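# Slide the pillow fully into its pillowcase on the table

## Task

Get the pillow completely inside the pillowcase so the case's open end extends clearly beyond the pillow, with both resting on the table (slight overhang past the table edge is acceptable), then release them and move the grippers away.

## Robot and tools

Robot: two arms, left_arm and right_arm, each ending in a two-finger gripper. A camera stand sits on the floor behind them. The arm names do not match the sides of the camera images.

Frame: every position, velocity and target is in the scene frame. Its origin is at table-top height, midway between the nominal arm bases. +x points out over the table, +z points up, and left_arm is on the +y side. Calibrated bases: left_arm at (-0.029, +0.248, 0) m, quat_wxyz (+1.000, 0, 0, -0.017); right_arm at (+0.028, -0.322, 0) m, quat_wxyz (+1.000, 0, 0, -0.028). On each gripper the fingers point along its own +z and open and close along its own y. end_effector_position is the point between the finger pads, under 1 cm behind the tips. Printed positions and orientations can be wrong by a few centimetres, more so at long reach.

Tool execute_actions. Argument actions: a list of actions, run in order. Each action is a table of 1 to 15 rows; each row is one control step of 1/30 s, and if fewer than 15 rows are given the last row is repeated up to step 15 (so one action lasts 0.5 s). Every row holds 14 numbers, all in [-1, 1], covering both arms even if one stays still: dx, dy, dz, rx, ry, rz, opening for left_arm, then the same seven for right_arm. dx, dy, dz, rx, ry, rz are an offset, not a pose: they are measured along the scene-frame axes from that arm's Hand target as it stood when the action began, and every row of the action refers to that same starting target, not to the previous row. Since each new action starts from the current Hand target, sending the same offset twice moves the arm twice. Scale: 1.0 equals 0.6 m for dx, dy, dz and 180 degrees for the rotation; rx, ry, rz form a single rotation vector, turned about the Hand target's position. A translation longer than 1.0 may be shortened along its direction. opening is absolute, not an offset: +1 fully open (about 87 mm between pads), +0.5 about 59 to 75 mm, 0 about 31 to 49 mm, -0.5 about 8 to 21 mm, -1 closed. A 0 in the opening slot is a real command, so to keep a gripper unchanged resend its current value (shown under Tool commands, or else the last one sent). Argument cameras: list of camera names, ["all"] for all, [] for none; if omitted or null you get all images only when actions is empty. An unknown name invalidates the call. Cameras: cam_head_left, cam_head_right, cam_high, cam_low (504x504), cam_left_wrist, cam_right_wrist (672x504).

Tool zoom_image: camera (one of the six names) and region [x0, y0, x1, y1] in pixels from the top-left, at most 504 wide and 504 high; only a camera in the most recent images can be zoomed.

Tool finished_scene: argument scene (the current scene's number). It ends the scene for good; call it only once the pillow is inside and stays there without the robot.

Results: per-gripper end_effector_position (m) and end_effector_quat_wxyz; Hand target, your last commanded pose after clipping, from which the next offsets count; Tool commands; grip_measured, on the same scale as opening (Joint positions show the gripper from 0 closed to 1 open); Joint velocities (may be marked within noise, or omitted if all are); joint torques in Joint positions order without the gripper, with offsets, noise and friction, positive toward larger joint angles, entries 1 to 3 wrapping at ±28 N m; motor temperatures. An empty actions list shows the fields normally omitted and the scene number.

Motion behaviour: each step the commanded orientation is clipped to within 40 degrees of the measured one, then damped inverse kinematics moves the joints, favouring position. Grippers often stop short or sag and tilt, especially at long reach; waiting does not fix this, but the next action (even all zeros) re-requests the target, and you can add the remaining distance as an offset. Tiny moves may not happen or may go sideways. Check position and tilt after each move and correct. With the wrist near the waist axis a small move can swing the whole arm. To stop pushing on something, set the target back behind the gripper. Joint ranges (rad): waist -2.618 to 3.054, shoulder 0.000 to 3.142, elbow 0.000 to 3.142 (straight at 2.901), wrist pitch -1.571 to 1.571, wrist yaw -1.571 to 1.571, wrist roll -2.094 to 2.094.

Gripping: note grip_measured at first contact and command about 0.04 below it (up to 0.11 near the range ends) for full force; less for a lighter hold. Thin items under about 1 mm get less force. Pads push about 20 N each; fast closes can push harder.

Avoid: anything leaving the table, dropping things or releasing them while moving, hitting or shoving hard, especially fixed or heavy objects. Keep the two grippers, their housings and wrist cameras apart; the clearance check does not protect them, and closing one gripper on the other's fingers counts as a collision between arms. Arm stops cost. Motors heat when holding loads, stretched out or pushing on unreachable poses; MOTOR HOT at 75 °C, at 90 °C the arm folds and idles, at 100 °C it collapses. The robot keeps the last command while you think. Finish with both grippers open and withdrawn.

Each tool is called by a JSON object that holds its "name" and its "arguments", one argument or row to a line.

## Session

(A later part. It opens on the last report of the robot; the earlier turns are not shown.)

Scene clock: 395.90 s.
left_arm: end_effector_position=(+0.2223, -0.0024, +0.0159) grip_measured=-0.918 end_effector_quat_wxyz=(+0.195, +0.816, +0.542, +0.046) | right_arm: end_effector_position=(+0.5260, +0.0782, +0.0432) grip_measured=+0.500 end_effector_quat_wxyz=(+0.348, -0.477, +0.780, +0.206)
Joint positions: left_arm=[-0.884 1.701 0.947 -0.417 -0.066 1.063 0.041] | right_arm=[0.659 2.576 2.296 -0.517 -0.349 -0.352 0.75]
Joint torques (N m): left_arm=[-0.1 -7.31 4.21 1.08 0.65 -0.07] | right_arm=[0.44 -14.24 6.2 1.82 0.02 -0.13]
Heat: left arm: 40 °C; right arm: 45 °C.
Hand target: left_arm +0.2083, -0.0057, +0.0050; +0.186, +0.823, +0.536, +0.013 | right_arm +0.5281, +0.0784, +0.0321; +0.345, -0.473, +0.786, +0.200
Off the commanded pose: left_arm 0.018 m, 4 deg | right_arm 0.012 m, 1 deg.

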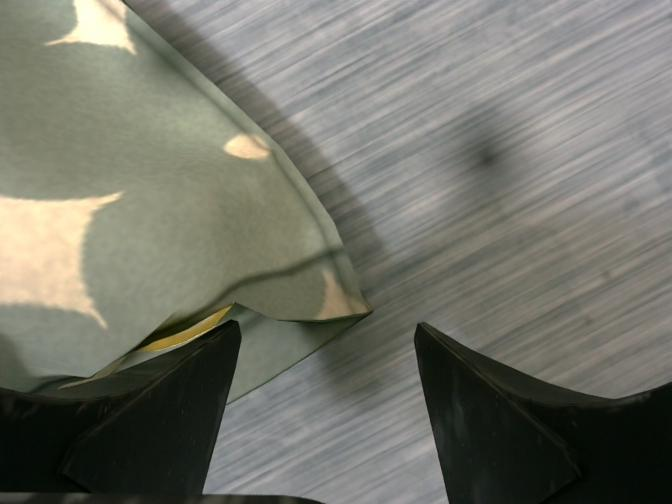

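{"name": "execute_actions", "arguments": {
  "actions": [
    [[0,0,0,0,0,0,-1,0.022,0.008,-0.03,0,0,0,0.5]],
    [[0,0,0,0,0,0,-1,0.0,0.012,-0.012,0,0,0,0.35]]
  ],
  "cameras": ["cam_right_wrist"]
}}

{"name": "execute_actions", "arguments": {
  "actions": [
    [[0,0,0,0,0,0,-1,0,0,0,0,0,0,-0.2]],
    [[0,0,0,0,0,0,-1,0,0,0,0,0,0,-0.6]],
    [[0,0,0,0,0,0,-1,0,0,0,0,0,0,-1]],
    [[0,0,0,0,0,0,-1,0,0,0,0,0,0,-1]]
  ],
  "cameras": ["cam_right_wrist"]
}}

Scene clock: 404.10 s.
left_arm: end_effector_position=(+0.2223, -0.0024, +0.0159) grip_measured=-0.918 end_effector_quat_wxyz=(+0.195, +0.816, +0.542, +0.046) | right_arm: end_effector_position=(+0.5432, +0.0895, +0.0205) grip_measured=+0.350 end_effector_quat_wxyz=(+0.358, -0.476, +0.777, +0.206)
Joint positions: left_arm=[-0.884 1.701 0.947 -0.417 -0.066 1.063 0.041] | right_arm=[0.659 2.703 2.439 -0.512 -0.346 -0.349 0.675]
Joint torques (N m): left_arm=[-0.18 -7.25 4.3 1.1 0.66 -0.08] | right_arm=[0.79 -13.71 7.97 1.47 0.04 -0.11]
Heat: left arm: 40 °C; right arm: 45 °C.
Hand target: left_arm +0.2083, -0.0057, +0.0050; +0.186, +0.823, +0.536, +0.013 | right_arm +0.5412, +0.0904, +0.0067; +0.345, -0.473, +0.786, +0.200
Off the commanded pose: left_arm 0.018 m, 4 deg | right_arm 0.014 m, 2 deg.

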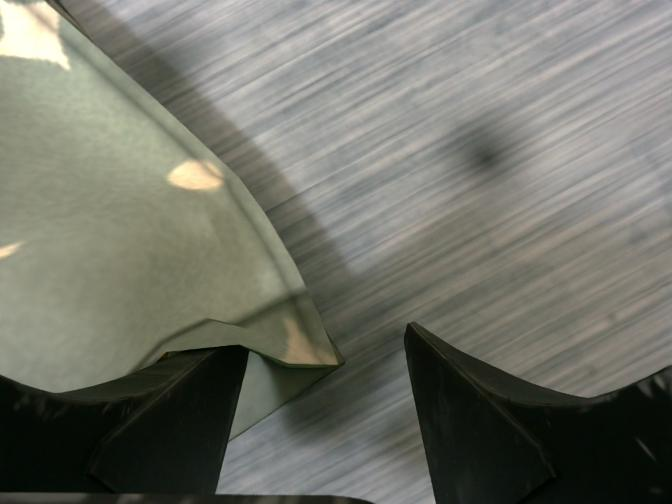

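Scene clock: 406.30 s.
left_arm: end_effector_position=(+0.2223, -0.0024, +0.0159) grip_measured=-0.918 end_effector_quat_wxyz=(+0.195, +0.816, +0.542, +0.046) | right_arm: end_effector_position=(+0.5427, +0.0895, +0.0195) grip_measured=-0.949 end_effector_quat_wxyz=(+0.356, -0.474, +0.778, +0.205)
Joint positions: left_arm=[-0.884 1.701 0.947 -0.417 -0.066 1.063 0.041] | right_arm=[0.66 2.705 2.439 -0.513 -0.344 -0.346 0.026]
Joint torques (N m): left_arm=[-0.21 -7.28 4.15 1.09 0.63 -0.07] | right_arm=[0.66 -13.71 8.05 1.47 0.02 -0.15]
Heat: left arm: 40 °C; right arm: 45 °C.
Hand target: left_arm +0.2083, -0.0057, +0.0050; +0.186, +0.823, +0.536, +0.013 | right_arm +0.5413, +0.0903, +0.0066; +0.345, -0.473, +0.786, +0.200
Off the commanded pose: left_arm 0.018 m, 4 deg | right_arm 0.013 m, 2 deg.

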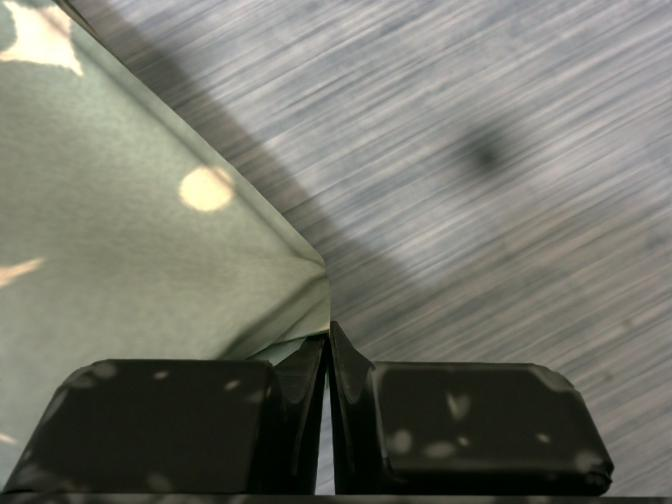

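{"name": "execute_actions", "arguments": {
  "actions": [
    [[0,0,0,0,0,0,-1,0.015,-0.04,0.015,0,0,0.03,-1]],
    [[0,0,0,0,0,0,-1,0.01,-0.045,0,0,0,0.03,-1]],
    [[0,0,0,0,0,0,-1,0.01,-0.045,0,0,0,0.03,-1]],
    [[0,0,0,0,0,0,-1,0.01,-0.03,0,0,0,0.03,-1]]
  ],
  "cameras": ["cam_high", "cam_low"]
}}

Scene clock: 414.90 s.
left_arm: end_effector_position=(+0.2218, -0.0036, +0.0158) grip_measured=-0.918 end_effector_quat_wxyz=(+0.197, +0.816, +0.542, +0.043) | right_arm: end_effector_position=(+0.5624, -0.0001, +0.0216) grip_measured=-0.949 end_effector_quat_wxyz=(-0.320, +0.604, -0.683, -0.259)
Joint positions: left_arm=[-0.884 1.701 0.947 -0.415 -0.059 1.063 0.041] | right_arm=[0.457 2.866 2.813 -0.97 -0.684 -0.848 0.026]
Joint torques (N m): left_arm=[-0.23 -7.3 4.22 1.06 0.63 -0.07] | right_arm=[-0.92 -14.42 7.82 1.13 -0.38 -0.36]
Heat: left arm: 40 °C; right arm: 45 °C.
Hand target: left_arm +0.2083, -0.0056, +0.0050; +0.186, +0.823, +0.536, +0.013 | right_arm +0.5682, -0.0056, +0.0158; +0.302, -0.612, +0.683, +0.261
Off the commanded pose: left_arm 0.017 m, 4 deg | right_arm 0.010 m, 2 deg.

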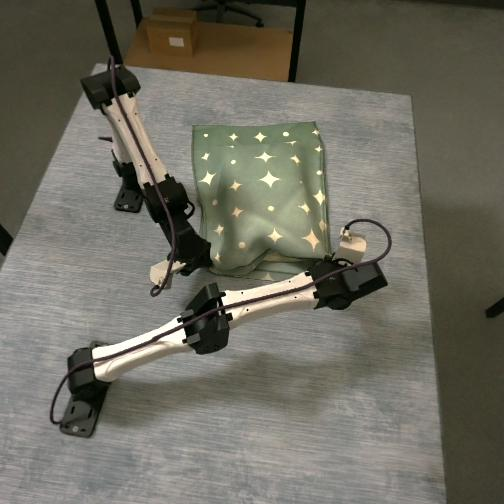

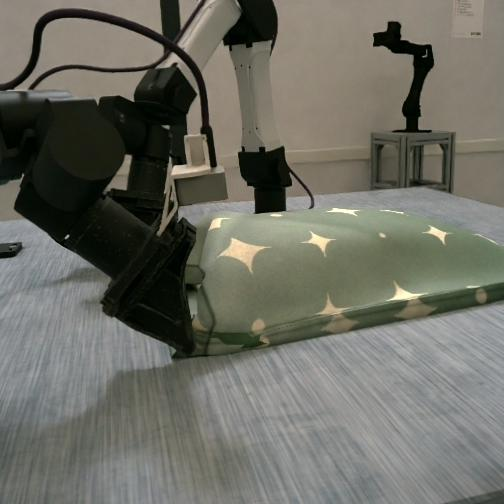

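{"name": "execute_actions", "arguments": {
  "actions": [
    [[0,0,0,0,0,0,-1,0.005,-0.02,0,0,0,0,-1]],
    [[0,0,0,0,0,0,-1,0,0,0,0,0,0,-0.7]],
    [[0,0,0,0,0,0,-1,0,-0.01,0.04,0,0,0,-0.2]],
    [[0,0,0,0,0,0,-1,-0.04,-0.04,0.06,0,0,0,0.2]],
    [[0,0,0,0,0,0,-1,-0.09,-0.02,0.04,0,0,0.03,0.2]],
    [[0,0,0,0,0,0,-1,-0.09,-0.02,0.0,0,0,0.03,0.3]]
  ],
  "cameras": ["cam_right_wrist", "cam_low"]
}}

Scene clock: 425.97 s.
left_arm: end_effector_position=(+0.2218, -0.0036, +0.0158) grip_measured=-0.918 end_effector_quat_wxyz=(+0.197, +0.816, +0.542, +0.043) | right_arm: end_effector_position=(+0.4401, -0.0756, +0.0873) grip_measured=+0.300 end_effector_quat_wxyz=(-0.251, +0.678, -0.626, -0.293)
Joint positions: left_arm=[-0.884 1.701 0.947 -0.415 -0.059 1.063 0.041] | right_arm=[0.397 2.237 1.963 -1.076 -0.767 -1.219 0.65]
Joint torques (N m): left_arm=[-0.24 -7.27 4.21 1.05 0.62 -0.06] | right_arm=[0.38 -16.81 4.26 0.77 -0.67 -0.13]
Motor temperatures (°C): left_arm=[24 40 34 30 24 23 26] | right_arm=[23 48 41 33 24 23 28]
Heat: left arm: 40 °C; right arm: 48 °C.
Hand target: left_arm +0.2083, -0.0056, +0.0050; +0.186, +0.823, +0.536, +0.013 | right_arm +0.4392, -0.0717, +0.0996; -0.275, +0.673, -0.623, -0.289
Off the commanded pose: left_arm 0.017 m, 4 deg | right_arm 0.013 m, 3 deg.
elbow stopped short (right arm): the move would have taken joint 3 (elbow) straighter than the controller allows.
Images, in order (width x height): cam_low 504x504, cam_right_wrist 672x504.

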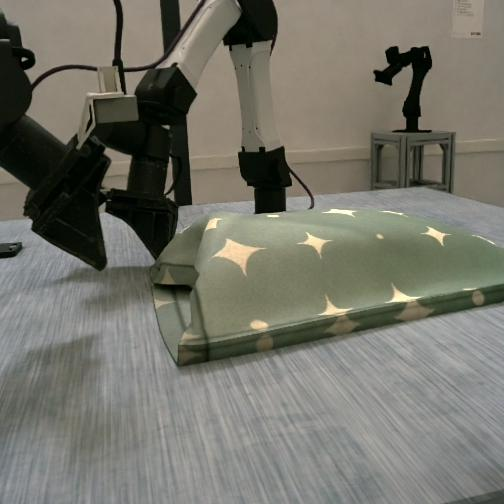

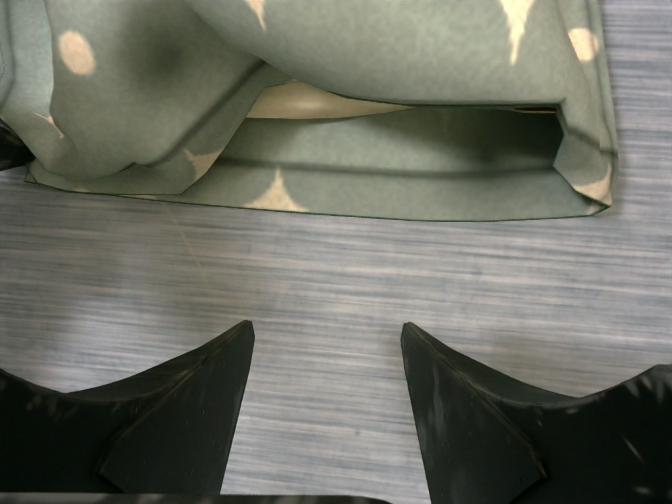

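{"name": "execute_actions", "arguments": {
  "actions": [
    [[0,0,0,0,0,0,-1,-0.01,-0.07,0.03,0.0112,0.0998,-0.0871,0.25]],
    [[0,0,0,0,0,0,-1,-0.01,-0.03,0.0,0.0112,0.0998,-0.0871,0.25]],
    [[0,0,0,0,0,0,-1,-0.02,0,0,0.0112,0.0998,-0.0871,0.25]],
    [[0,0,0,0,0,0,-1,-0.02,0,-0.03,0.0112,0.0998,-0.0871,0.25]],
    [[0,0,0,0,0,0,-1,0.0,0.05,-0.06,0,0,0,0.25]],
    [[0,0,0,0,0,0,-1,0.0,0.06,-0.03,0,0,0,0.25]]
  ],
  "cameras": ["cam_right_wrist", "cam_low"]
}}

Scene clock: 456.07 s.
left_arm: end_effector_position=(+0.2218, -0.0036, +0.0158) grip_measured=-0.918 end_effector_quat_wxyz=(+0.197, +0.816, +0.542, +0.043) | right_arm: end_effector_position=(+0.4034, -0.0622, +0.0585) grip_measured=+0.250 end_effector_quat_wxyz=(+0.027, +0.015, +0.875, +0.483)
Joint positions: left_arm=[-0.884 1.701 0.947 -0.415 -0.059 1.063 0.041] | right_arm=[0.318 2.143 1.424 -0.37 -0.926 0.54 0.625]
Joint torques (N m): left_arm=[-0.2 -7.27 4.21 1.05 0.59 -0.08] | right_arm=[-0.27 -10.4 4.1 1.21 -0.23 -0.22]
Motor temperatures (°C): left_arm=[24 40 34 30 24 23 26] | right_arm=[23 55 39 31 24 23 27]
Heat: left arm: 40 °C; right arm: 55 °C.
Hand target: left_arm +0.2083, -0.0056, +0.0050; +0.186, +0.823, +0.536, +0.013 | right_arm +0.4032, -0.0656, +0.0457; +0.021, +0.029, +0.880, +0.473
Off the commanded pose: left_arm 0.017 m, 4 deg | right_arm 0.013 m, 2 deg.
Images, in order (width x height): cam_low 504x504, cam_right_wrist 672x504.

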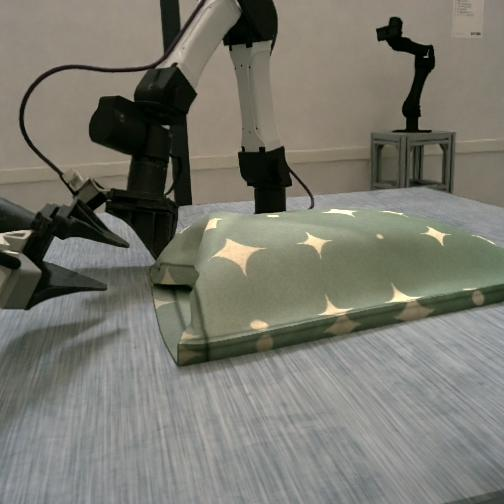

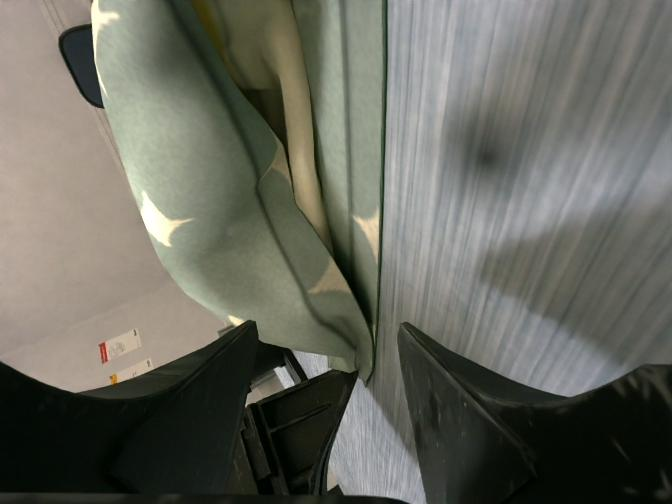

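{"name": "execute_actions", "arguments": {
  "actions": [
    [[0,0,0,0,0,0,-1,0.0,0.05,-0.01,0,0,0,0.3]],
    [[0,0,0,0,0,0,-1,0.0,0.06,0,0.04,0,0,0.3]]
  ],
  "cameras": ["cam_right_wrist", "cam_low"]
}}

Scene clock: 488.00 s.
left_arm: end_effector_position=(+0.2218, -0.0036, +0.0158) grip_measured=-0.918 end_effector_quat_wxyz=(+0.197, +0.816, +0.542, +0.043) | right_arm: end_effector_position=(+0.4079, +0.0011, +0.0474) grip_measured=+0.300 end_effector_quat_wxyz=(+0.031, +0.023, +0.850, +0.525)
Joint positions: left_arm=[-0.884 1.701 0.947 -0.415 -0.059 1.063 0.041] | right_arm=[0.436 2.226 1.392 -0.002 -0.925 0.815 0.65]
Joint torques (N m): left_arm=[-0.13 -7.34 4.19 1.03 0.59 -0.06] | right_arm=[0.13 -11.34 4.05 1.59 -0.5 -0.12]
Motor temperatures (°C): left_arm=[24 40 34 30 24 23 26] | right_arm=[23 47 38 32 24 23 27]
Heat: left arm: 40 °C; right arm: 47 °C.
Hand target: left_arm +0.2083, -0.0056, +0.0050; +0.186, +0.823, +0.536, +0.013 | right_arm +0.4033, +0.0003, +0.0397; +0.019, +0.030, +0.849, +0.528
Off the commanded pose: left_arm 0.017 m, 4 deg | right_arm 0.009 m, 2 deg.
Images, in order (width x height): cam_low 504x504, cam_right_wrist 672x504.

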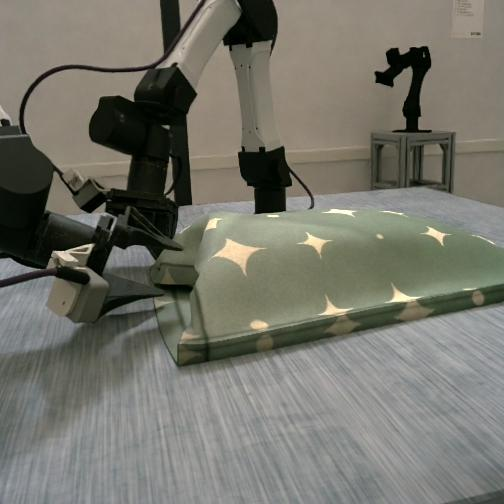

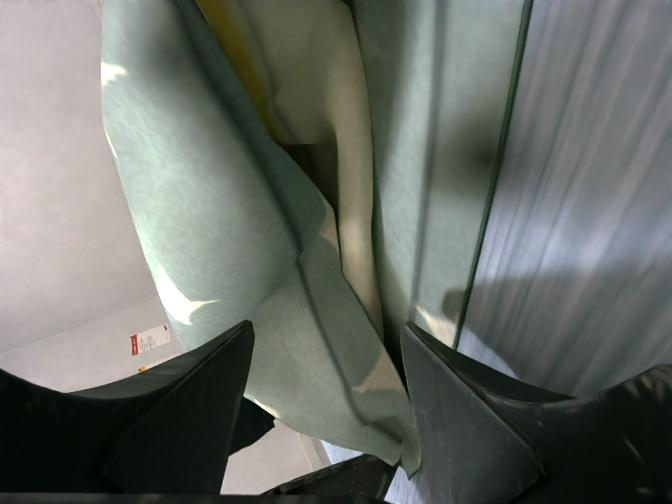

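{"name": "execute_actions", "arguments": {
  "actions": [
    [[0,0,0,0,0,0,-1,0.0,0.045,0,0,0,0,0.3]]
  ],
  "cameras": ["cam_right_wrist"]
}}

{"name": "execute_actions", "arguments": {
  "actions": [
    [[0,0,0,0,0,0,-1,0,0,0,0,0,0,-0.2]],
    [[0,0,0,0,0,0,-1,0,0,0,0,0,0,-0.6]],
    [[0,0,0,0,0,0,-1,0,0,0,0,0,0,-1]],
    [[0,0,0,0,0,0,-1,0,0,0,0,0,0,-1]]
  ],
  "cameras": ["cam_right_wrist"]
}}

Scene clock: 497.33 s.
left_arm: end_effector_position=(+0.2218, -0.0036, +0.0158) grip_measured=-0.918 end_effector_quat_wxyz=(+0.197, +0.816, +0.542, +0.043) | right_arm: end_effector_position=(+0.3948, +0.0257, +0.0431) grip_measured=+0.300 end_effector_quat_wxyz=(+0.011, +0.025, +0.848, +0.530)
Joint positions: left_arm=[-0.884 1.701 0.947 -0.415 -0.059 1.063 0.041] | right_arm=[0.493 2.25 1.392 0.052 -0.919 0.888 0.65]
Joint torques (N m): left_arm=[-0.23 -7.31 4.23 1.06 0.6 -0.06] | right_arm=[-0.08 -10.99 6.71 1.64 -0.14 -0.13]
Heat: left arm: 40 °C; right arm: 47 °C.
Hand target: left_arm +0.2083, -0.0056, +0.0050; +0.186, +0.823, +0.536, +0.013 | right_arm +0.4033, +0.0273, +0.0397; +0.019, +0.030, +0.849, +0.528
Off the commanded pose: left_arm 0.017 m, 4 deg | right_arm 0.009 m, 1 deg.

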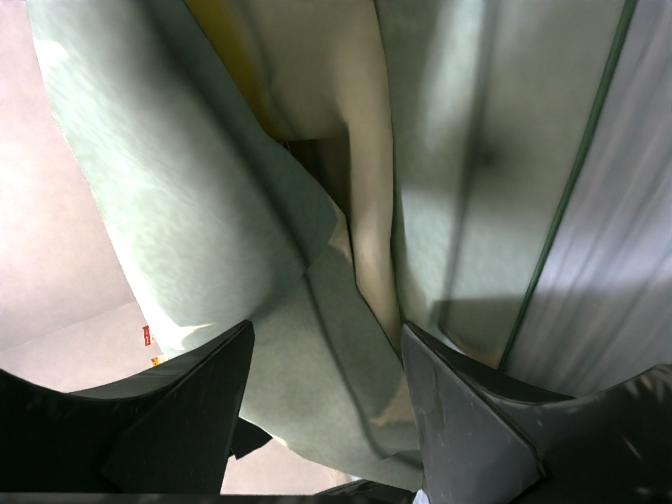

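Scene clock: 499.53 s.
left_arm: end_effector_position=(+0.2218, -0.0036, +0.0158) grip_measured=-0.918 end_effector_quat_wxyz=(+0.197, +0.816, +0.542, +0.043) | right_arm: end_effector_position=(+0.3950, +0.0258, +0.0433) grip_measured=-0.999 end_effector_quat_wxyz=(+0.011, +0.025, +0.847, +0.530)
Joint positions: left_arm=[-0.884 1.701 0.947 -0.415 -0.059 1.063 0.041] | right_arm=[0.493 2.25 1.392 0.053 -0.919 0.889 0]
Joint torques (N m): left_arm=[-0.13 -7.25 4.18 1.08 0.6 -0.07] | right_arm=[-0.02 -10.97 6.71 1.59 -0.14 -0.2]
Heat: left arm: 40 °C; right arm: 47 °C.
Hand target: left_arm +0.2083, -0.0056, +0.0050; +0.186, +0.823, +0.536, +0.013 | right_arm +0.4033, +0.0273, +0.0397; +0.019, +0.030, +0.849, +0.528
Off the commanded pose: left_arm 0.017 m, 4 deg | right_arm 0.009 m, 1 deg.

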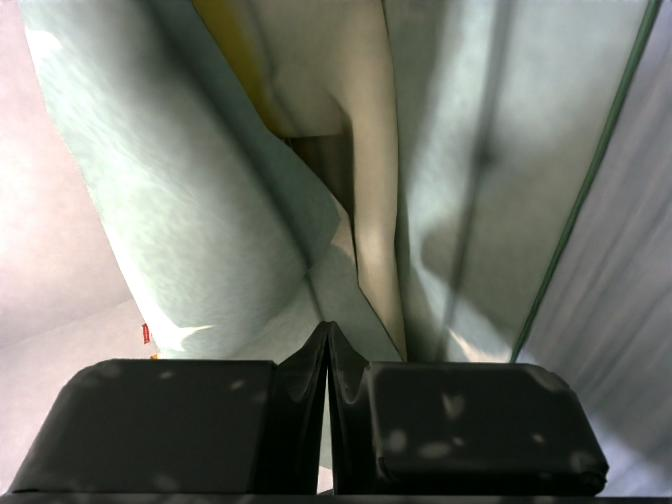

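{"name": "execute_actions", "arguments": {
  "actions": [
    [[0,0,0,0,0,0,-1,0.0,-0.04,0,0,0,0,-0.3]],
    [[0,0,0,0,0,0,-1,0.0,0,-0.015,0,0,0,0.35]],
    [[0,0,0,0,0,0,-1,0.0,0.05,-0.01,0,0,0,0.35]],
    [[0,0,0,0,0,0,-1,0.0,0.05,0,0,0,0,0.35]]
  ],
  "cameras": ["cam_right_wrist", "cam_low"]
}}

Scene clock: 508.60 s.
left_arm: end_effector_position=(+0.2218, -0.0036, +0.0158) grip_measured=-0.918 end_effector_quat_wxyz=(+0.197, +0.816, +0.542, +0.043) | right_arm: end_effector_position=(+0.3973, +0.0586, +0.0354) grip_measured=+0.350 end_effector_quat_wxyz=(+0.012, +0.023, +0.843, +0.537)
Joint positions: left_arm=[-0.884 1.701 0.947 -0.415 -0.059 1.063 0.041] | right_arm=[0.553 2.32 1.453 0.137 -0.886 0.969 0.675]
Joint torques (N m): left_arm=[-0.13 -7.3 4.19 1.06 0.6 -0.09] | right_arm=[0.8 -10.67 6.93 1.6 0.07 -0.26]
Heat: left arm: 40 °C; right arm: 47 °C.
Hand target: left_arm +0.2083, -0.0056, +0.0050; +0.186, +0.823, +0.536, +0.013 | right_arm +0.4033, +0.0633, +0.0248; +0.019, +0.030, +0.849, +0.528
Off the commanded pose: left_arm 0.017 m, 4 deg | right_arm 0.013 m, 2 deg.
Images, in order (width x height): cam_low 504x504, cam_right_wrist 672x504.

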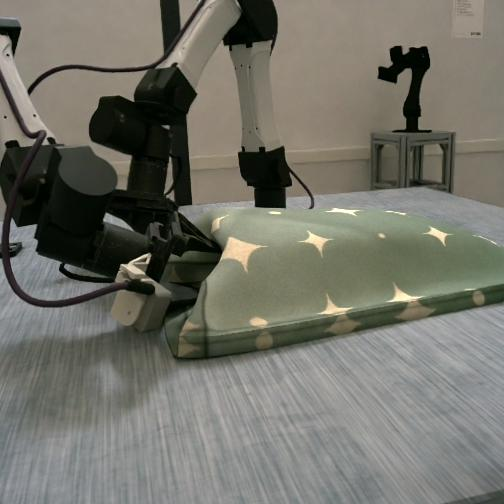

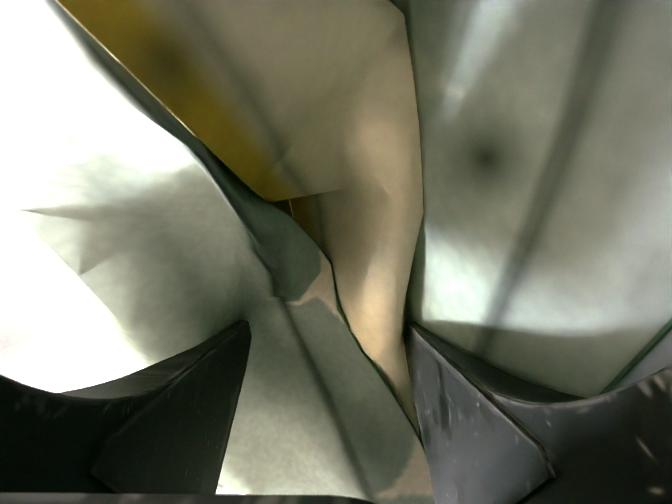

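{"name": "execute_actions", "arguments": {
  "actions": [
    [[0,0,0,0,0,0,-1,0.0,-0.04,0,0,0,0,0.1]],
    [[0,0,0,0,0,0,-1,0.0,0.055,0.0,0,0,0,0.1]]
  ],
  "cameras": ["cam_right_wrist"]
}}

{"name": "execute_actions", "arguments": {
  "actions": [
    [[0,0,0,0,0,0,-1,0,0.01,0,0,0,0,-0.2]],
    [[0,0,0,0,0,0,-1,0,0,0,0,0,0,-0.6]],
    [[0,0,0,0,0,0,-1,0,0,0,0,0,0,-1]],
    [[0,0,0,0,0,0,-1,0,0,0,0,0,0,-1]]
  ],
  "cameras": ["cam_right_wrist"]
}}

Scene clock: 520.00 s.
left_arm: end_effector_position=(+0.2218, -0.0036, +0.0158) grip_measured=-0.918 end_effector_quat_wxyz=(+0.197, +0.816, +0.542, +0.043) | right_arm: end_effector_position=(+0.3957, +0.0685, +0.0296) grip_measured=+0.100 end_effector_quat_wxyz=(+0.011, +0.025, +0.847, +0.531)
Joint positions: left_arm=[-0.884 1.701 0.947 -0.415 -0.059 1.063 0.041] | right_arm=[0.576 2.34 1.473 0.137 -0.86 0.982 0.55]
Joint torques (N m): left_arm=[-0.16 -7.19 4.23 1.08 0.6 -0.09] | right_arm=[0.44 -11.32 7.13 1.66 -0.03 -0.21]
Heat: left arm: 40 °C; right arm: 47 °C.
Hand target: left_arm +0.2083, -0.0056, +0.0050; +0.186, +0.823, +0.536, +0.013 | right_arm +0.4033, +0.0723, +0.0247; +0.019, +0.030, +0.849, +0.528
Off the commanded pose: left_arm 0.017 m, 4 deg | right_arm 0.010 m, 1 deg.

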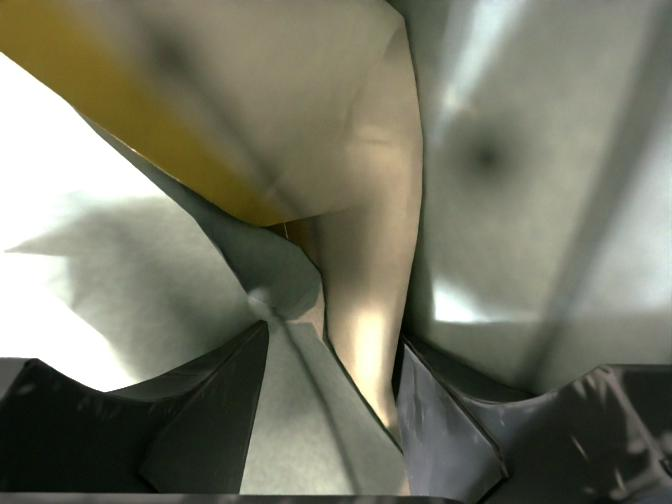

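Scene clock: 522.20 s.
left_arm: end_effector_position=(+0.2218, -0.0036, +0.0158) grip_measured=-0.918 end_effector_quat_wxyz=(+0.197, +0.816, +0.542, +0.043) | right_arm: end_effector_position=(+0.3985, +0.0708, +0.0254) grip_measured=-0.786 end_effector_quat_wxyz=(+0.013, +0.030, +0.849, +0.527)
Joint positions: left_arm=[-0.884 1.701 0.947 -0.415 -0.059 1.063 0.041] | right_arm=[0.579 2.354 1.485 0.137 -0.844 0.99 0.107]
Joint torques (N m): left_arm=[-0.16 -7.27 4.25 1.08 0.6 -0.08] | right_arm=[1.05 -11.85 7.41 1.67 -0.12 -0.17]
Heat: left arm: 40 °C; right arm: 47 °C.
Hand target: left_arm +0.2083, -0.0056, +0.0050; +0.186, +0.823, +0.536, +0.013 | right_arm +0.4033, +0.0783, +0.0247; +0.019, +0.030, +0.849, +0.528
Off the commanded pose: left_arm 0.017 m, 4 deg | right_arm 0.009 m, 1 deg.

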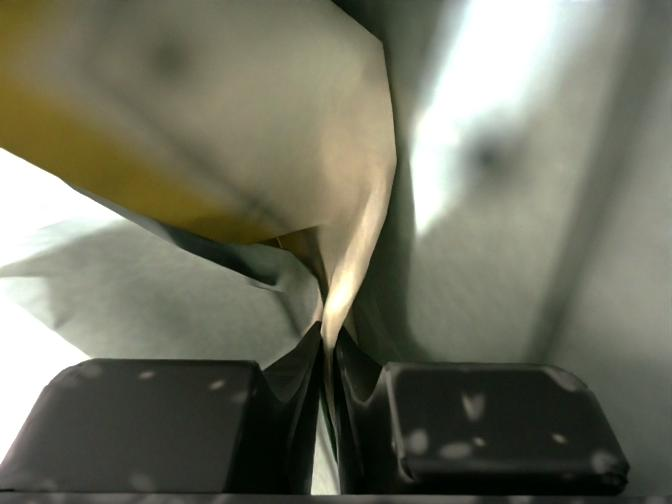

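{"name": "execute_actions", "arguments": {
  "actions": [
    [[0,0,0,0,0,0,-1,0,0,0,0,0,0,-0.4]],
    [[0,0,0,0,0,0,-1,0,0,0,0,0,0,0.1]],
    [[0,0,0,0,0,0,-1,0.0,-0.05,0,0,0,0,0.1]],
    [[0,0,0,0,0,0,-1,-0.03,-0.05,0.0,0,0,0,0.1]],
    [[0,0,0,0,0,0,-1,-0.05,-0.02,0.0,0,0,0,0.2]],
    [[0,0,0,0,0,0,-1,-0.05,0.0,-0.0,0,0,0,0.2]]
  ],
  "cameras": ["cam_right_wrist"]
}}

Scene clock: 538.60 s.
left_arm: end_effector_position=(+0.2218, -0.0036, +0.0158) grip_measured=-0.918 end_effector_quat_wxyz=(+0.197, +0.816, +0.542, +0.043) | right_arm: end_effector_position=(+0.3267, +0.0076, +0.0290) grip_measured=+0.200 end_effector_quat_wxyz=(+0.010, +0.020, +0.839, +0.543)
Joint positions: left_arm=[-0.884 1.701 0.947 -0.415 -0.059 1.063 0.041] | right_arm=[0.52 2.102 1.007 0.348 -0.923 0.94 0.6]
Joint torques (N m): left_arm=[-0.17 -7.21 4.15 1.05 0.6 -0.08] | right_arm=[0.84 -12.66 2.92 1.39 0.22 -0.39]
Heat: left arm: 40 °C; right arm: 47 °C.
Hand target: left_arm +0.2083, -0.0056, +0.0050; +0.186, +0.823, +0.536, +0.013 | right_arm +0.3253, +0.0062, +0.0246; +0.019, +0.030, +0.849, +0.528
Off the commanded pose: left_arm 0.017 m, 4 deg | right_arm 0.005 m, 3 deg.

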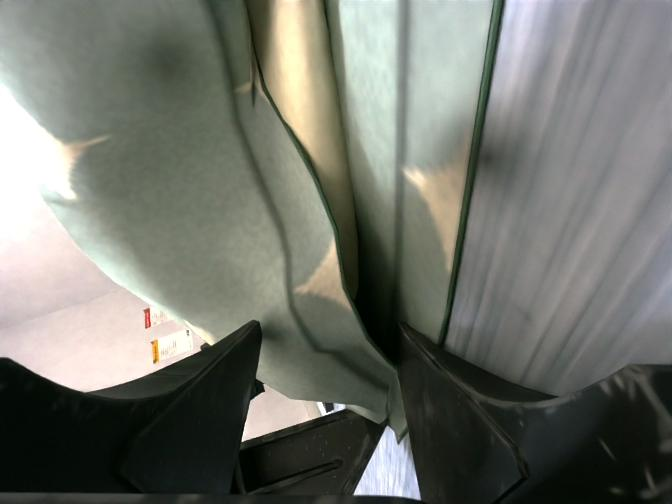

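{"name": "execute_actions", "arguments": {
  "actions": [
    [[0,0,0,0,0,0,-1,-0.012,0.025,0.0,0,0,0,0.2]],
    [[0,0,0,0,0,0,-1,-0.0,0.025,0.0,0,0,0,0.2]]
  ],
  "cameras": ["cam_right_wrist"]
}}

{"name": "execute_actions", "arguments": {
  "actions": [
    [[0,0,0,0,0,0,-1,0,0.0,0,0,0,0,-0.2]],
    [[0,0,0,0,0,0,-1,0,0,0,0,0,0,-0.6]],
    [[0,0,0,0,0,0,-1,0,0,0,0,0,0,-1]],
    [[0,0,0,0,0,0,-1,0,0,0,0,0,0,-1]]
  ],
  "cameras": ["cam_right_wrist"]
}}

Scene clock: 552.60 s.
left_arm: end_effector_position=(+0.2218, -0.0036, +0.0158) grip_measured=-0.918 end_effector_quat_wxyz=(+0.197, +0.816, +0.542, +0.043) | right_arm: end_effector_position=(+0.3150, +0.0325, +0.0297) grip_measured=+0.200 end_effector_quat_wxyz=(+0.010, +0.024, +0.842, +0.539)
Joint positions: left_arm=[-0.884 1.701 0.947 -0.415 -0.059 1.063 0.041] | right_arm=[0.595 2.102 1.001 0.407 -0.859 1.019 0.6]
Joint torques (N m): left_arm=[-0.14 -7.34 4.18 1.08 0.59 -0.07] | right_arm=[1.25 -10.28 5.24 1.48 0.19 -0.31]
Heat: left arm: 40 °C; right arm: 48 °C.
Hand target: left_arm +0.2083, -0.0056, +0.0050; +0.186, +0.823, +0.536, +0.013 | right_arm +0.3181, +0.0363, +0.0247; +0.019, +0.030, +0.849, +0.528
Off the commanded pose: left_arm 0.017 m, 4 deg | right_arm 0.007 m, 2 deg.

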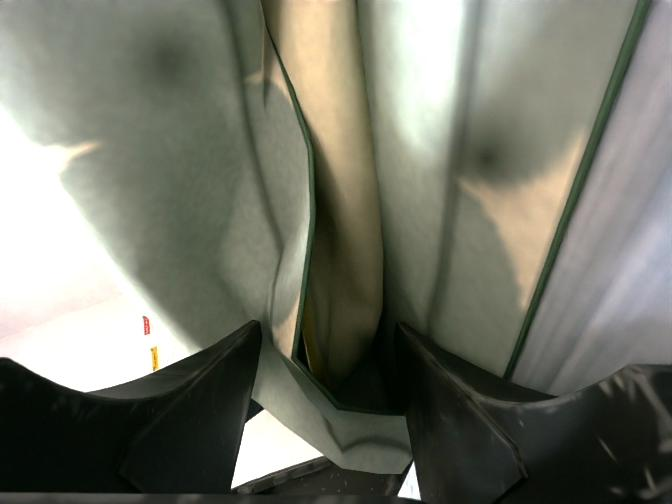

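Scene clock: 554.80 s.
left_arm: end_effector_position=(+0.2218, -0.0036, +0.0158) grip_measured=-0.918 end_effector_quat_wxyz=(+0.197, +0.816, +0.542, +0.043) | right_arm: end_effector_position=(+0.3172, +0.0327, +0.0277) grip_measured=-0.751 end_effector_quat_wxyz=(+0.016, +0.027, +0.844, +0.535)
Joint positions: left_arm=[-0.884 1.701 0.947 -0.415 -0.059 1.063 0.041] | right_arm=[0.597 2.102 1.001 0.407 -0.839 1.019 0.125]
Joint torques (N m): left_arm=[-0.14 -7.2 4.19 1.06 0.6 -0.08] | right_arm=[1.21 -10.29 5.27 1.49 -0.01 -0.3]
Heat: left arm: 40 °C; right arm: 47 °C.
Hand target: left_arm +0.2083, -0.0056, +0.0050; +0.186, +0.823, +0.536, +0.013 | right_arm +0.3180, +0.0364, +0.0247; +0.019, +0.030, +0.849, +0.528
Off the commanded pose: left_arm 0.017 m, 4 deg | right_arm 0.005 m, 1 deg.

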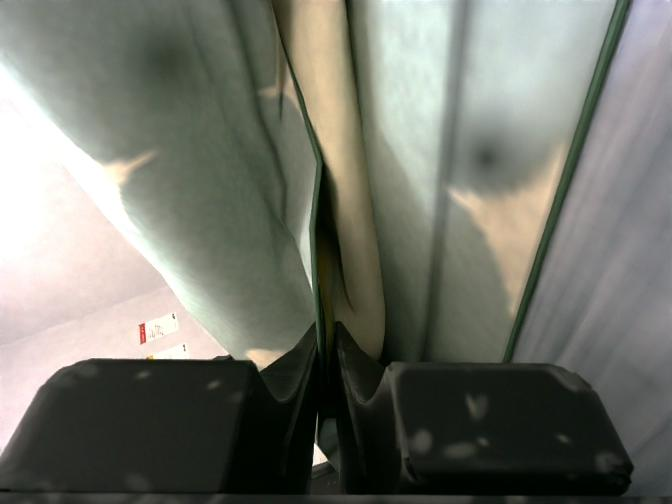

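{"name": "execute_actions", "arguments": {
  "actions": [
    [[0,0,0,0,0,0,-1,0,0.0,0,0,0,0,-0.3]],
    [[0,0,0,0,0,0,-1,0,0,0,0,0,0,0.2]],
    [[0,0,0,0,0,0,-1,-0.01,-0.03,0,0,0,0,0.2]]
  ],
  "cameras": ["cam_right_wrist"]
}}

{"name": "execute_actions", "arguments": {
  "actions": [
    [[0,0,0,0,0,0,-1,0,0.0,0,0,0,0,-0.2]],
    [[0,0,0,0,0,0,-1,0,0,0,0,0,0,-0.6]],
    [[0,0,0,0,0,0,-1,0,0,0,0,0,0,-1]],
    [[0,0,0,0,0,0,-1,0,0,0,0,0,0,-1]]
  ],
  "cameras": ["cam_right_wrist"]
}}

Scene clock: 565.87 s.
left_arm: end_effector_position=(+0.2218, -0.0036, +0.0158) grip_measured=-0.918 end_effector_quat_wxyz=(+0.197, +0.816, +0.542, +0.043) | right_arm: end_effector_position=(+0.3162, +0.0259, +0.0291) grip_measured=+0.200 end_effector_quat_wxyz=(+0.020, +0.026, +0.842, +0.539)
Joint positions: left_arm=[-0.884 1.701 0.947 -0.415 -0.059 1.063 0.041] | right_arm=[0.582 2.087 0.972 0.427 -0.851 1.012 0.6]
Joint torques (N m): left_arm=[-0.13 -7.39 4.21 1.05 0.58 -0.11] | right_arm=[-0.54 -12.44 2.73 1.27 -0.15 -0.55]
Heat: left arm: 40 °C; right arm: 47 °C.
Hand target: left_arm +0.2083, -0.0056, +0.0050; +0.186, +0.823, +0.536, +0.013 | right_arm +0.3122, +0.0183, +0.0248; +0.019, +0.030, +0.849, +0.528
Off the commanded pose: left_arm 0.017 m, 4 deg | right_arm 0.010 m, 2 deg.

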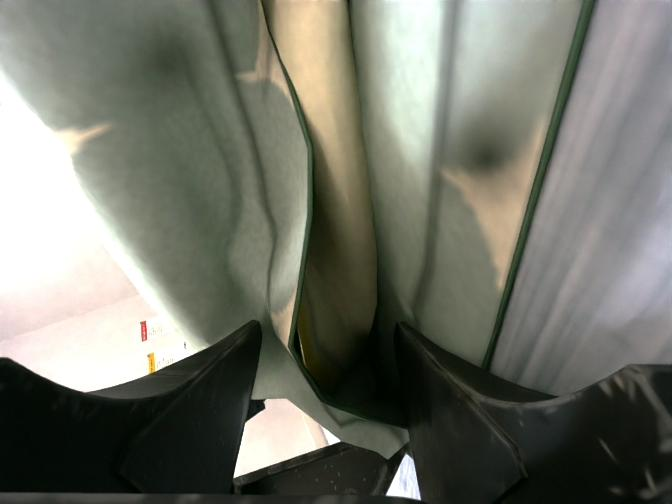

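Scene clock: 568.07 s.
left_arm: end_effector_position=(+0.2218, -0.0036, +0.0158) grip_measured=-0.918 end_effector_quat_wxyz=(+0.197, +0.816, +0.542, +0.043) | right_arm: end_effector_position=(+0.3139, +0.0232, +0.0254) grip_measured=-0.781 end_effector_quat_wxyz=(+0.017, +0.027, +0.845, +0.534)
Joint positions: left_arm=[-0.884 1.701 0.947 -0.415 -0.059 1.063 0.041] | right_arm=[0.58 2.087 0.965 0.415 -0.85 1.001 0.11]
Joint torques (N m): left_arm=[-0.18 -7.34 4.22 1.05 0.59 -0.08] | right_arm=[-0.31 -12.41 3.22 1.38 -0.16 -0.45]
Heat: left arm: 40 °C; right arm: 47 °C.
Hand target: left_arm +0.2083, -0.0056, +0.0050; +0.186, +0.823, +0.536, +0.013 | right_arm +0.3120, +0.0183, +0.0247; +0.019, +0.030, +0.849, +0.528
Off the commanded pose: left_arm 0.017 m, 4 deg | right_arm 0.005 m, 1 deg.

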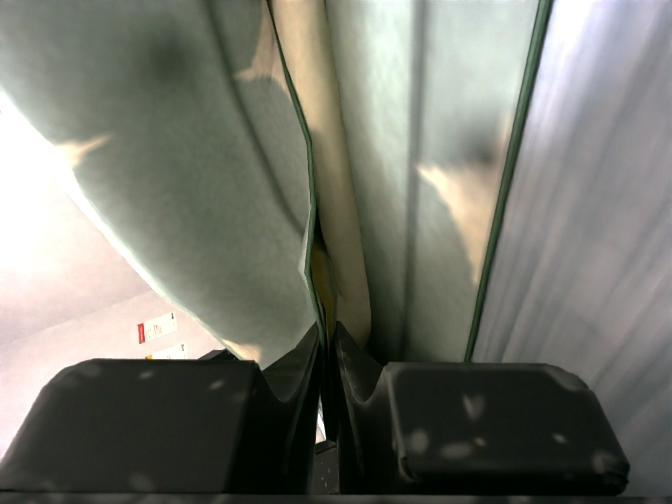

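{"name": "execute_actions", "arguments": {
  "actions": [
    [[0,0,0,0,0,0,-1,0,0.0,0,0,0,0,-0.3]],
    [[0,0,0,0,0,0,-1,0,0,0,0,0,0,0.1]],
    [[0,0,0,0,0,0,-1,-0.005,-0.035,0,0,0,0,0.1]]
  ],
  "cameras": ["cam_right_wrist"]
}}

{"name": "execute_actions", "arguments": {
  "actions": [
    [[0,0,0,0,0,0,-1,0,0.0,0,0,0,0,-0.3]],
    [[0,0,0,0,0,0,-1,0,0,0,0,0,0,-1]],
    [[0,0,0,0,0,0,-1,0,0,0,0,0,0,-1]]
  ],
  "cameras": ["cam_right_wrist"]
}}

Scene clock: 576.00 s.
left_arm: end_effector_position=(+0.2218, -0.0036, +0.0158) grip_measured=-0.918 end_effector_quat_wxyz=(+0.197, +0.816, +0.542, +0.043) | right_arm: end_effector_position=(+0.3135, +0.0036, +0.0265) grip_measured=+0.100 end_effector_quat_wxyz=(+0.022, +0.026, +0.843, +0.537)
Joint positions: left_arm=[-0.884 1.701 0.947 -0.415 -0.059 1.063 0.041] | right_arm=[0.533 2.056 0.919 0.41 -0.884 0.959 0.55]
Joint torques (N m): left_arm=[-0.27 -7.31 4.26 1.06 0.59 -0.06] | right_arm=[-0.39 -12.38 2.92 1.18 -0.2 -0.52]
Heat: left arm: 40 °C; right arm: 46 °C.
Hand target: left_arm +0.2083, -0.0056, +0.0050; +0.186, +0.823, +0.536, +0.013 | right_arm +0.3090, -0.0027, +0.0247; +0.019, +0.030, +0.849, +0.528
Off the commanded pose: left_arm 0.017 m, 4 deg | right_arm 0.008 m, 1 deg.

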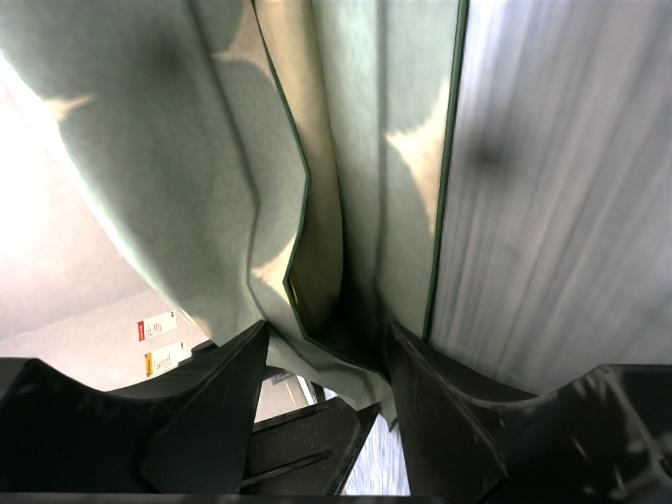

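Scene clock: 577.70 s.
left_arm: end_effector_position=(+0.2218, -0.0036, +0.0158) grip_measured=-0.918 end_effector_quat_wxyz=(+0.197, +0.816, +0.542, +0.043) | right_arm: end_effector_position=(+0.3088, +0.0010, +0.0218) grip_measured=-0.950 end_effector_quat_wxyz=(+0.012, +0.030, +0.847, +0.530)
Joint positions: left_arm=[-0.884 1.701 0.947 -0.415 -0.059 1.063 0.041] | right_arm=[0.533 2.056 0.915 0.38 -0.884 0.947 0.025]
Joint torques (N m): left_arm=[-0.13 -7.25 4.21 1.09 0.61 -0.08] | right_arm=[-0.4 -12.38 3.33 1.43 -0.21 -0.41]
Heat: left arm: 40 °C; right arm: 46 °C.
Hand target: left_arm +0.2083, -0.0056, +0.0050; +0.186, +0.823, +0.536, +0.013 | right_arm +0.3090, -0.0027, +0.0246; +0.019, +0.030, +0.849, +0.528
Off the commanded pose: left_arm 0.017 m, 4 deg | right_arm 0.005 m, 1 deg.

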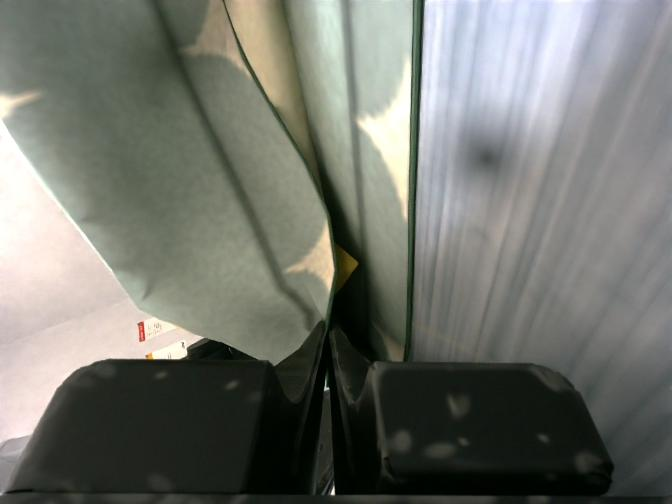

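{"name": "execute_actions", "arguments": {
  "actions": [
    [[0,0,0,0,0,0,-1,0,-0.02,0.03,0,0,0,-1]],
    [[0,0,0,0,0,0,-1,0.02,-0.04,0.01,0,0,0,-1]],
    [[0,0,0,0,0,0,-1,0.02,-0.04,0,0,0,0,-1]],
    [[0,0,0,0,0,0,-1,0.01,-0.03,-0.01,0,0,0,-1]]
  ],
  "cameras": ["cam_right_wrist", "cam_low"]
}}

Scene clock: 588.13 s.
left_arm: end_effector_position=(+0.2289, -0.0247, +0.0220) grip_measured=-0.922 end_effector_quat_wxyz=(+0.240, +0.813, +0.530, +0.027) | right_arm: end_effector_position=(+0.3204, -0.0768, +0.0345) grip_measured=-0.950 end_effector_quat_wxyz=(-0.008, +0.036, +0.853, +0.520)
Joint positions: left_arm=[-0.884 1.701 0.947 -0.328 -0.017 1.072 0.039] | right_arm=[0.312 1.987 0.968 -0.056 -1.023 0.623 0.025]
Joint torques (N m): left_arm=[-0.14 -7.41 4.64 0.3 0.28 -0.13] | right_arm=[-2.14 -9.68 6.98 1.27 -0.5 -0.37]
Heat: left arm: 40 °C; right arm: 46 °C.
Hand target: left_arm +0.2084, -0.0057, +0.0050; +0.186, +0.823, +0.536, +0.013 | right_arm +0.3390, -0.0807, +0.0427; +0.019, +0.030, +0.849, +0.528
Off the commanded pose: left_arm 0.033 m, 7 deg | right_arm 0.021 m, 3 deg.
Images, in order (width x height): cam_low 504x504, cam_right_wrist 672x504.

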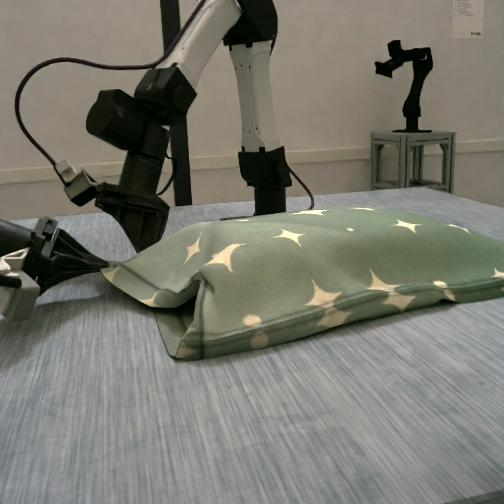

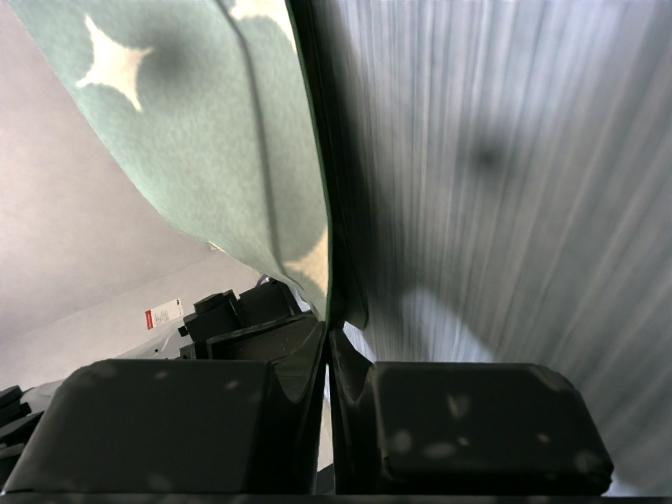

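{"name": "execute_actions", "arguments": {
  "actions": [
    [[0,0,0,0,0,0,-1,0.01,0.01,-0.02,0,0,0,-1]],
    [[0,0,0,0,0,0,-1,0,0,0,0,0,0,-0.7]],
    [[0,0,0,0,0,0,-1,0,-0.04,0.005,0,0,0,-0.4]],
    [[0,0,0,0,0,0,-1,0.04,-0.05,0.04,0,0,0,-0.2]],
    [[0,0,0,0,0,0,-1,0.06,0,0.06,0,0,0,0]]
  ],
  "cameras": ["cam_right_wrist", "cam_low", "cam_head_right"]
}}

Scene clock: 596.97 s.
left_arm: end_effector_position=(+0.2229, -0.0172, +0.0170) grip_measured=-0.927 end_effector_quat_wxyz=(+0.222, +0.817, +0.532, +0.025) | right_arm: end_effector_position=(+0.4007, -0.1291, +0.0920) grip_measured=+0.000 end_effector_quat_wxyz=(+0.019, +0.036, +0.851, +0.523)
Joint positions: left_arm=[-0.884 1.701 0.941 -0.361 -0.016 1.071 0.037] | right_arm=[0.138 2.087 1.433 -0.611 -1.076 0.351 0.5]
Joint torques (N m): left_arm=[-0.16 -7.17 4.78 0.55 0.24 -0.11] | right_arm=[0.02 -10.04 7.06 0.75 -0.66 -0.39]
Heat: left arm: 40 °C; right arm: 45 °C.
Hand target: left_arm +0.2083, -0.0057, +0.0050; +0.186, +0.823, +0.536, +0.013 | right_arm +0.4050, -0.1286, +0.0937; +0.019, +0.030, +0.849, +0.528
Off the commanded pose: left_arm 0.022 m, 4 deg | right_arm 0.005 m, 1 deg.
Images, in order (width x height): cam_head_right 504x504, cam_low 504x504, cam_right_wrist 672x504.

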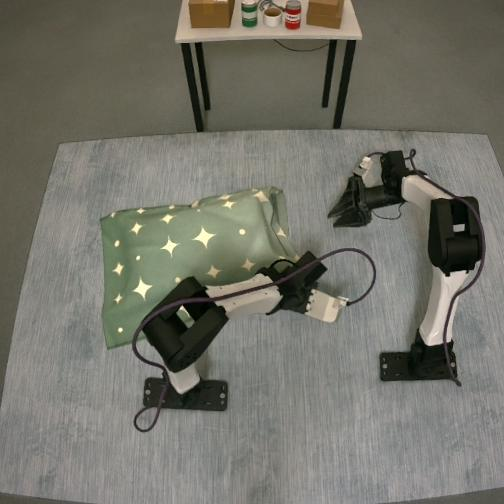

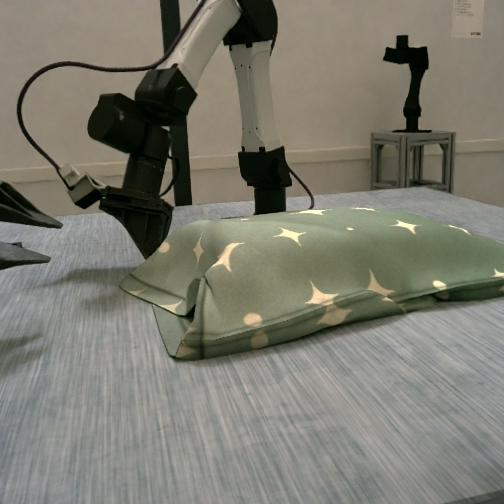

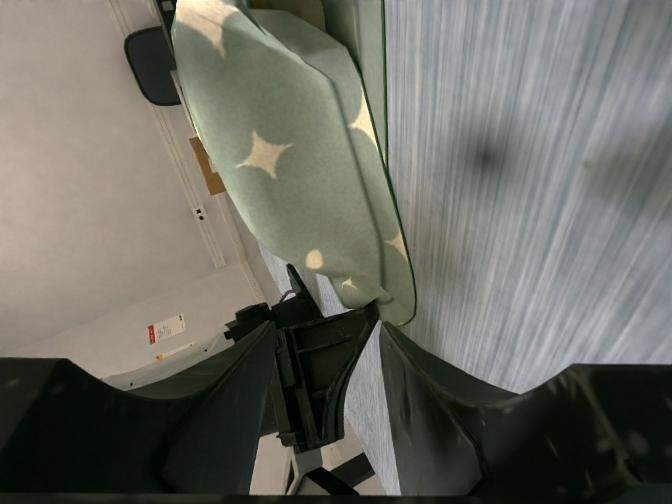

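{"name": "execute_actions", "arguments": {
  "actions": [
    [[0,0,0,0,0,0,-1,0.05,0.04,-0.05,0,0,0,0.2]],
    [[0,0,0,0,0,0,-1,0.04,0.06,-0.045,0,0,0,0.2]]
  ],
  "cameras": ["cam_right_wrist", "cam_low"]
}}

Scene clock: 606.83 s.
left_arm: end_effector_position=(+0.2229, -0.0172, +0.0170) grip_measured=-0.927 end_effector_quat_wxyz=(+0.222, +0.817, +0.532, +0.025) | right_arm: end_effector_position=(+0.4497, -0.0680, +0.0397) grip_measured=+0.200 end_effector_quat_wxyz=(+0.009, +0.027, +0.846, +0.532)
Joint positions: left_arm=[-0.884 1.701 0.941 -0.361 -0.016 1.071 0.037] | right_arm=[0.257 2.365 1.641 -0.37 -1.062 0.548 0.6]
Joint torques (N m): left_arm=[-0.21 -7.21 4.88 0.55 0.25 -0.15] | right_arm=[-0.13 -12.26 7.01 1.2 -0.27 -0.15]
Heat: left arm: 40 °C; right arm: 44 °C.
Hand target: left_arm +0.2083, -0.0057, +0.0050; +0.186, +0.823, +0.536, +0.013 | right_arm +0.4591, -0.0687, +0.0367; +0.019, +0.030, +0.849, +0.528
Off the commanded pose: left_arm 0.022 m, 4 deg | right_arm 0.010 m, 1 deg.
Images, in order (width x height): cam_low 504x504, cam_right_wrist 672x504.

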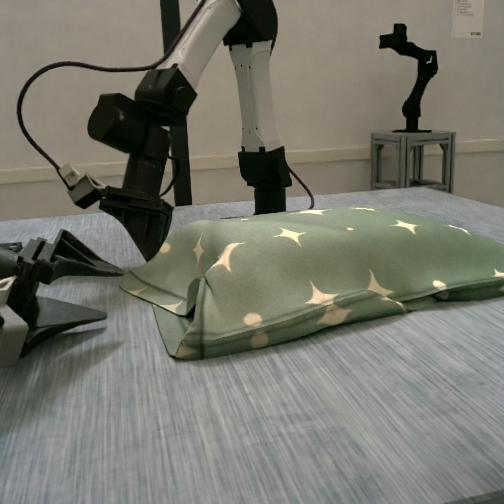

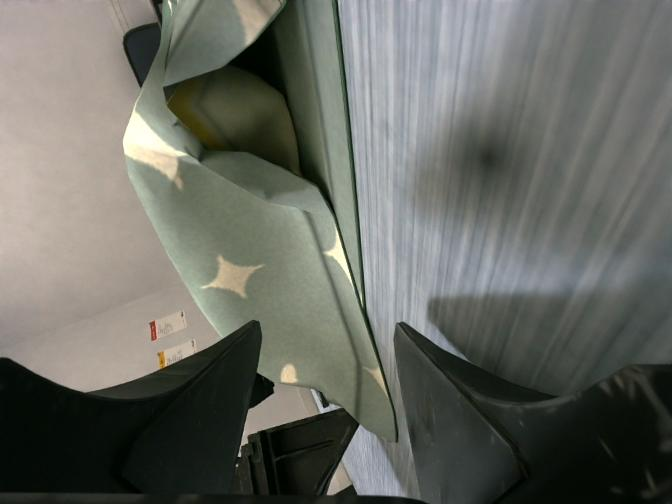

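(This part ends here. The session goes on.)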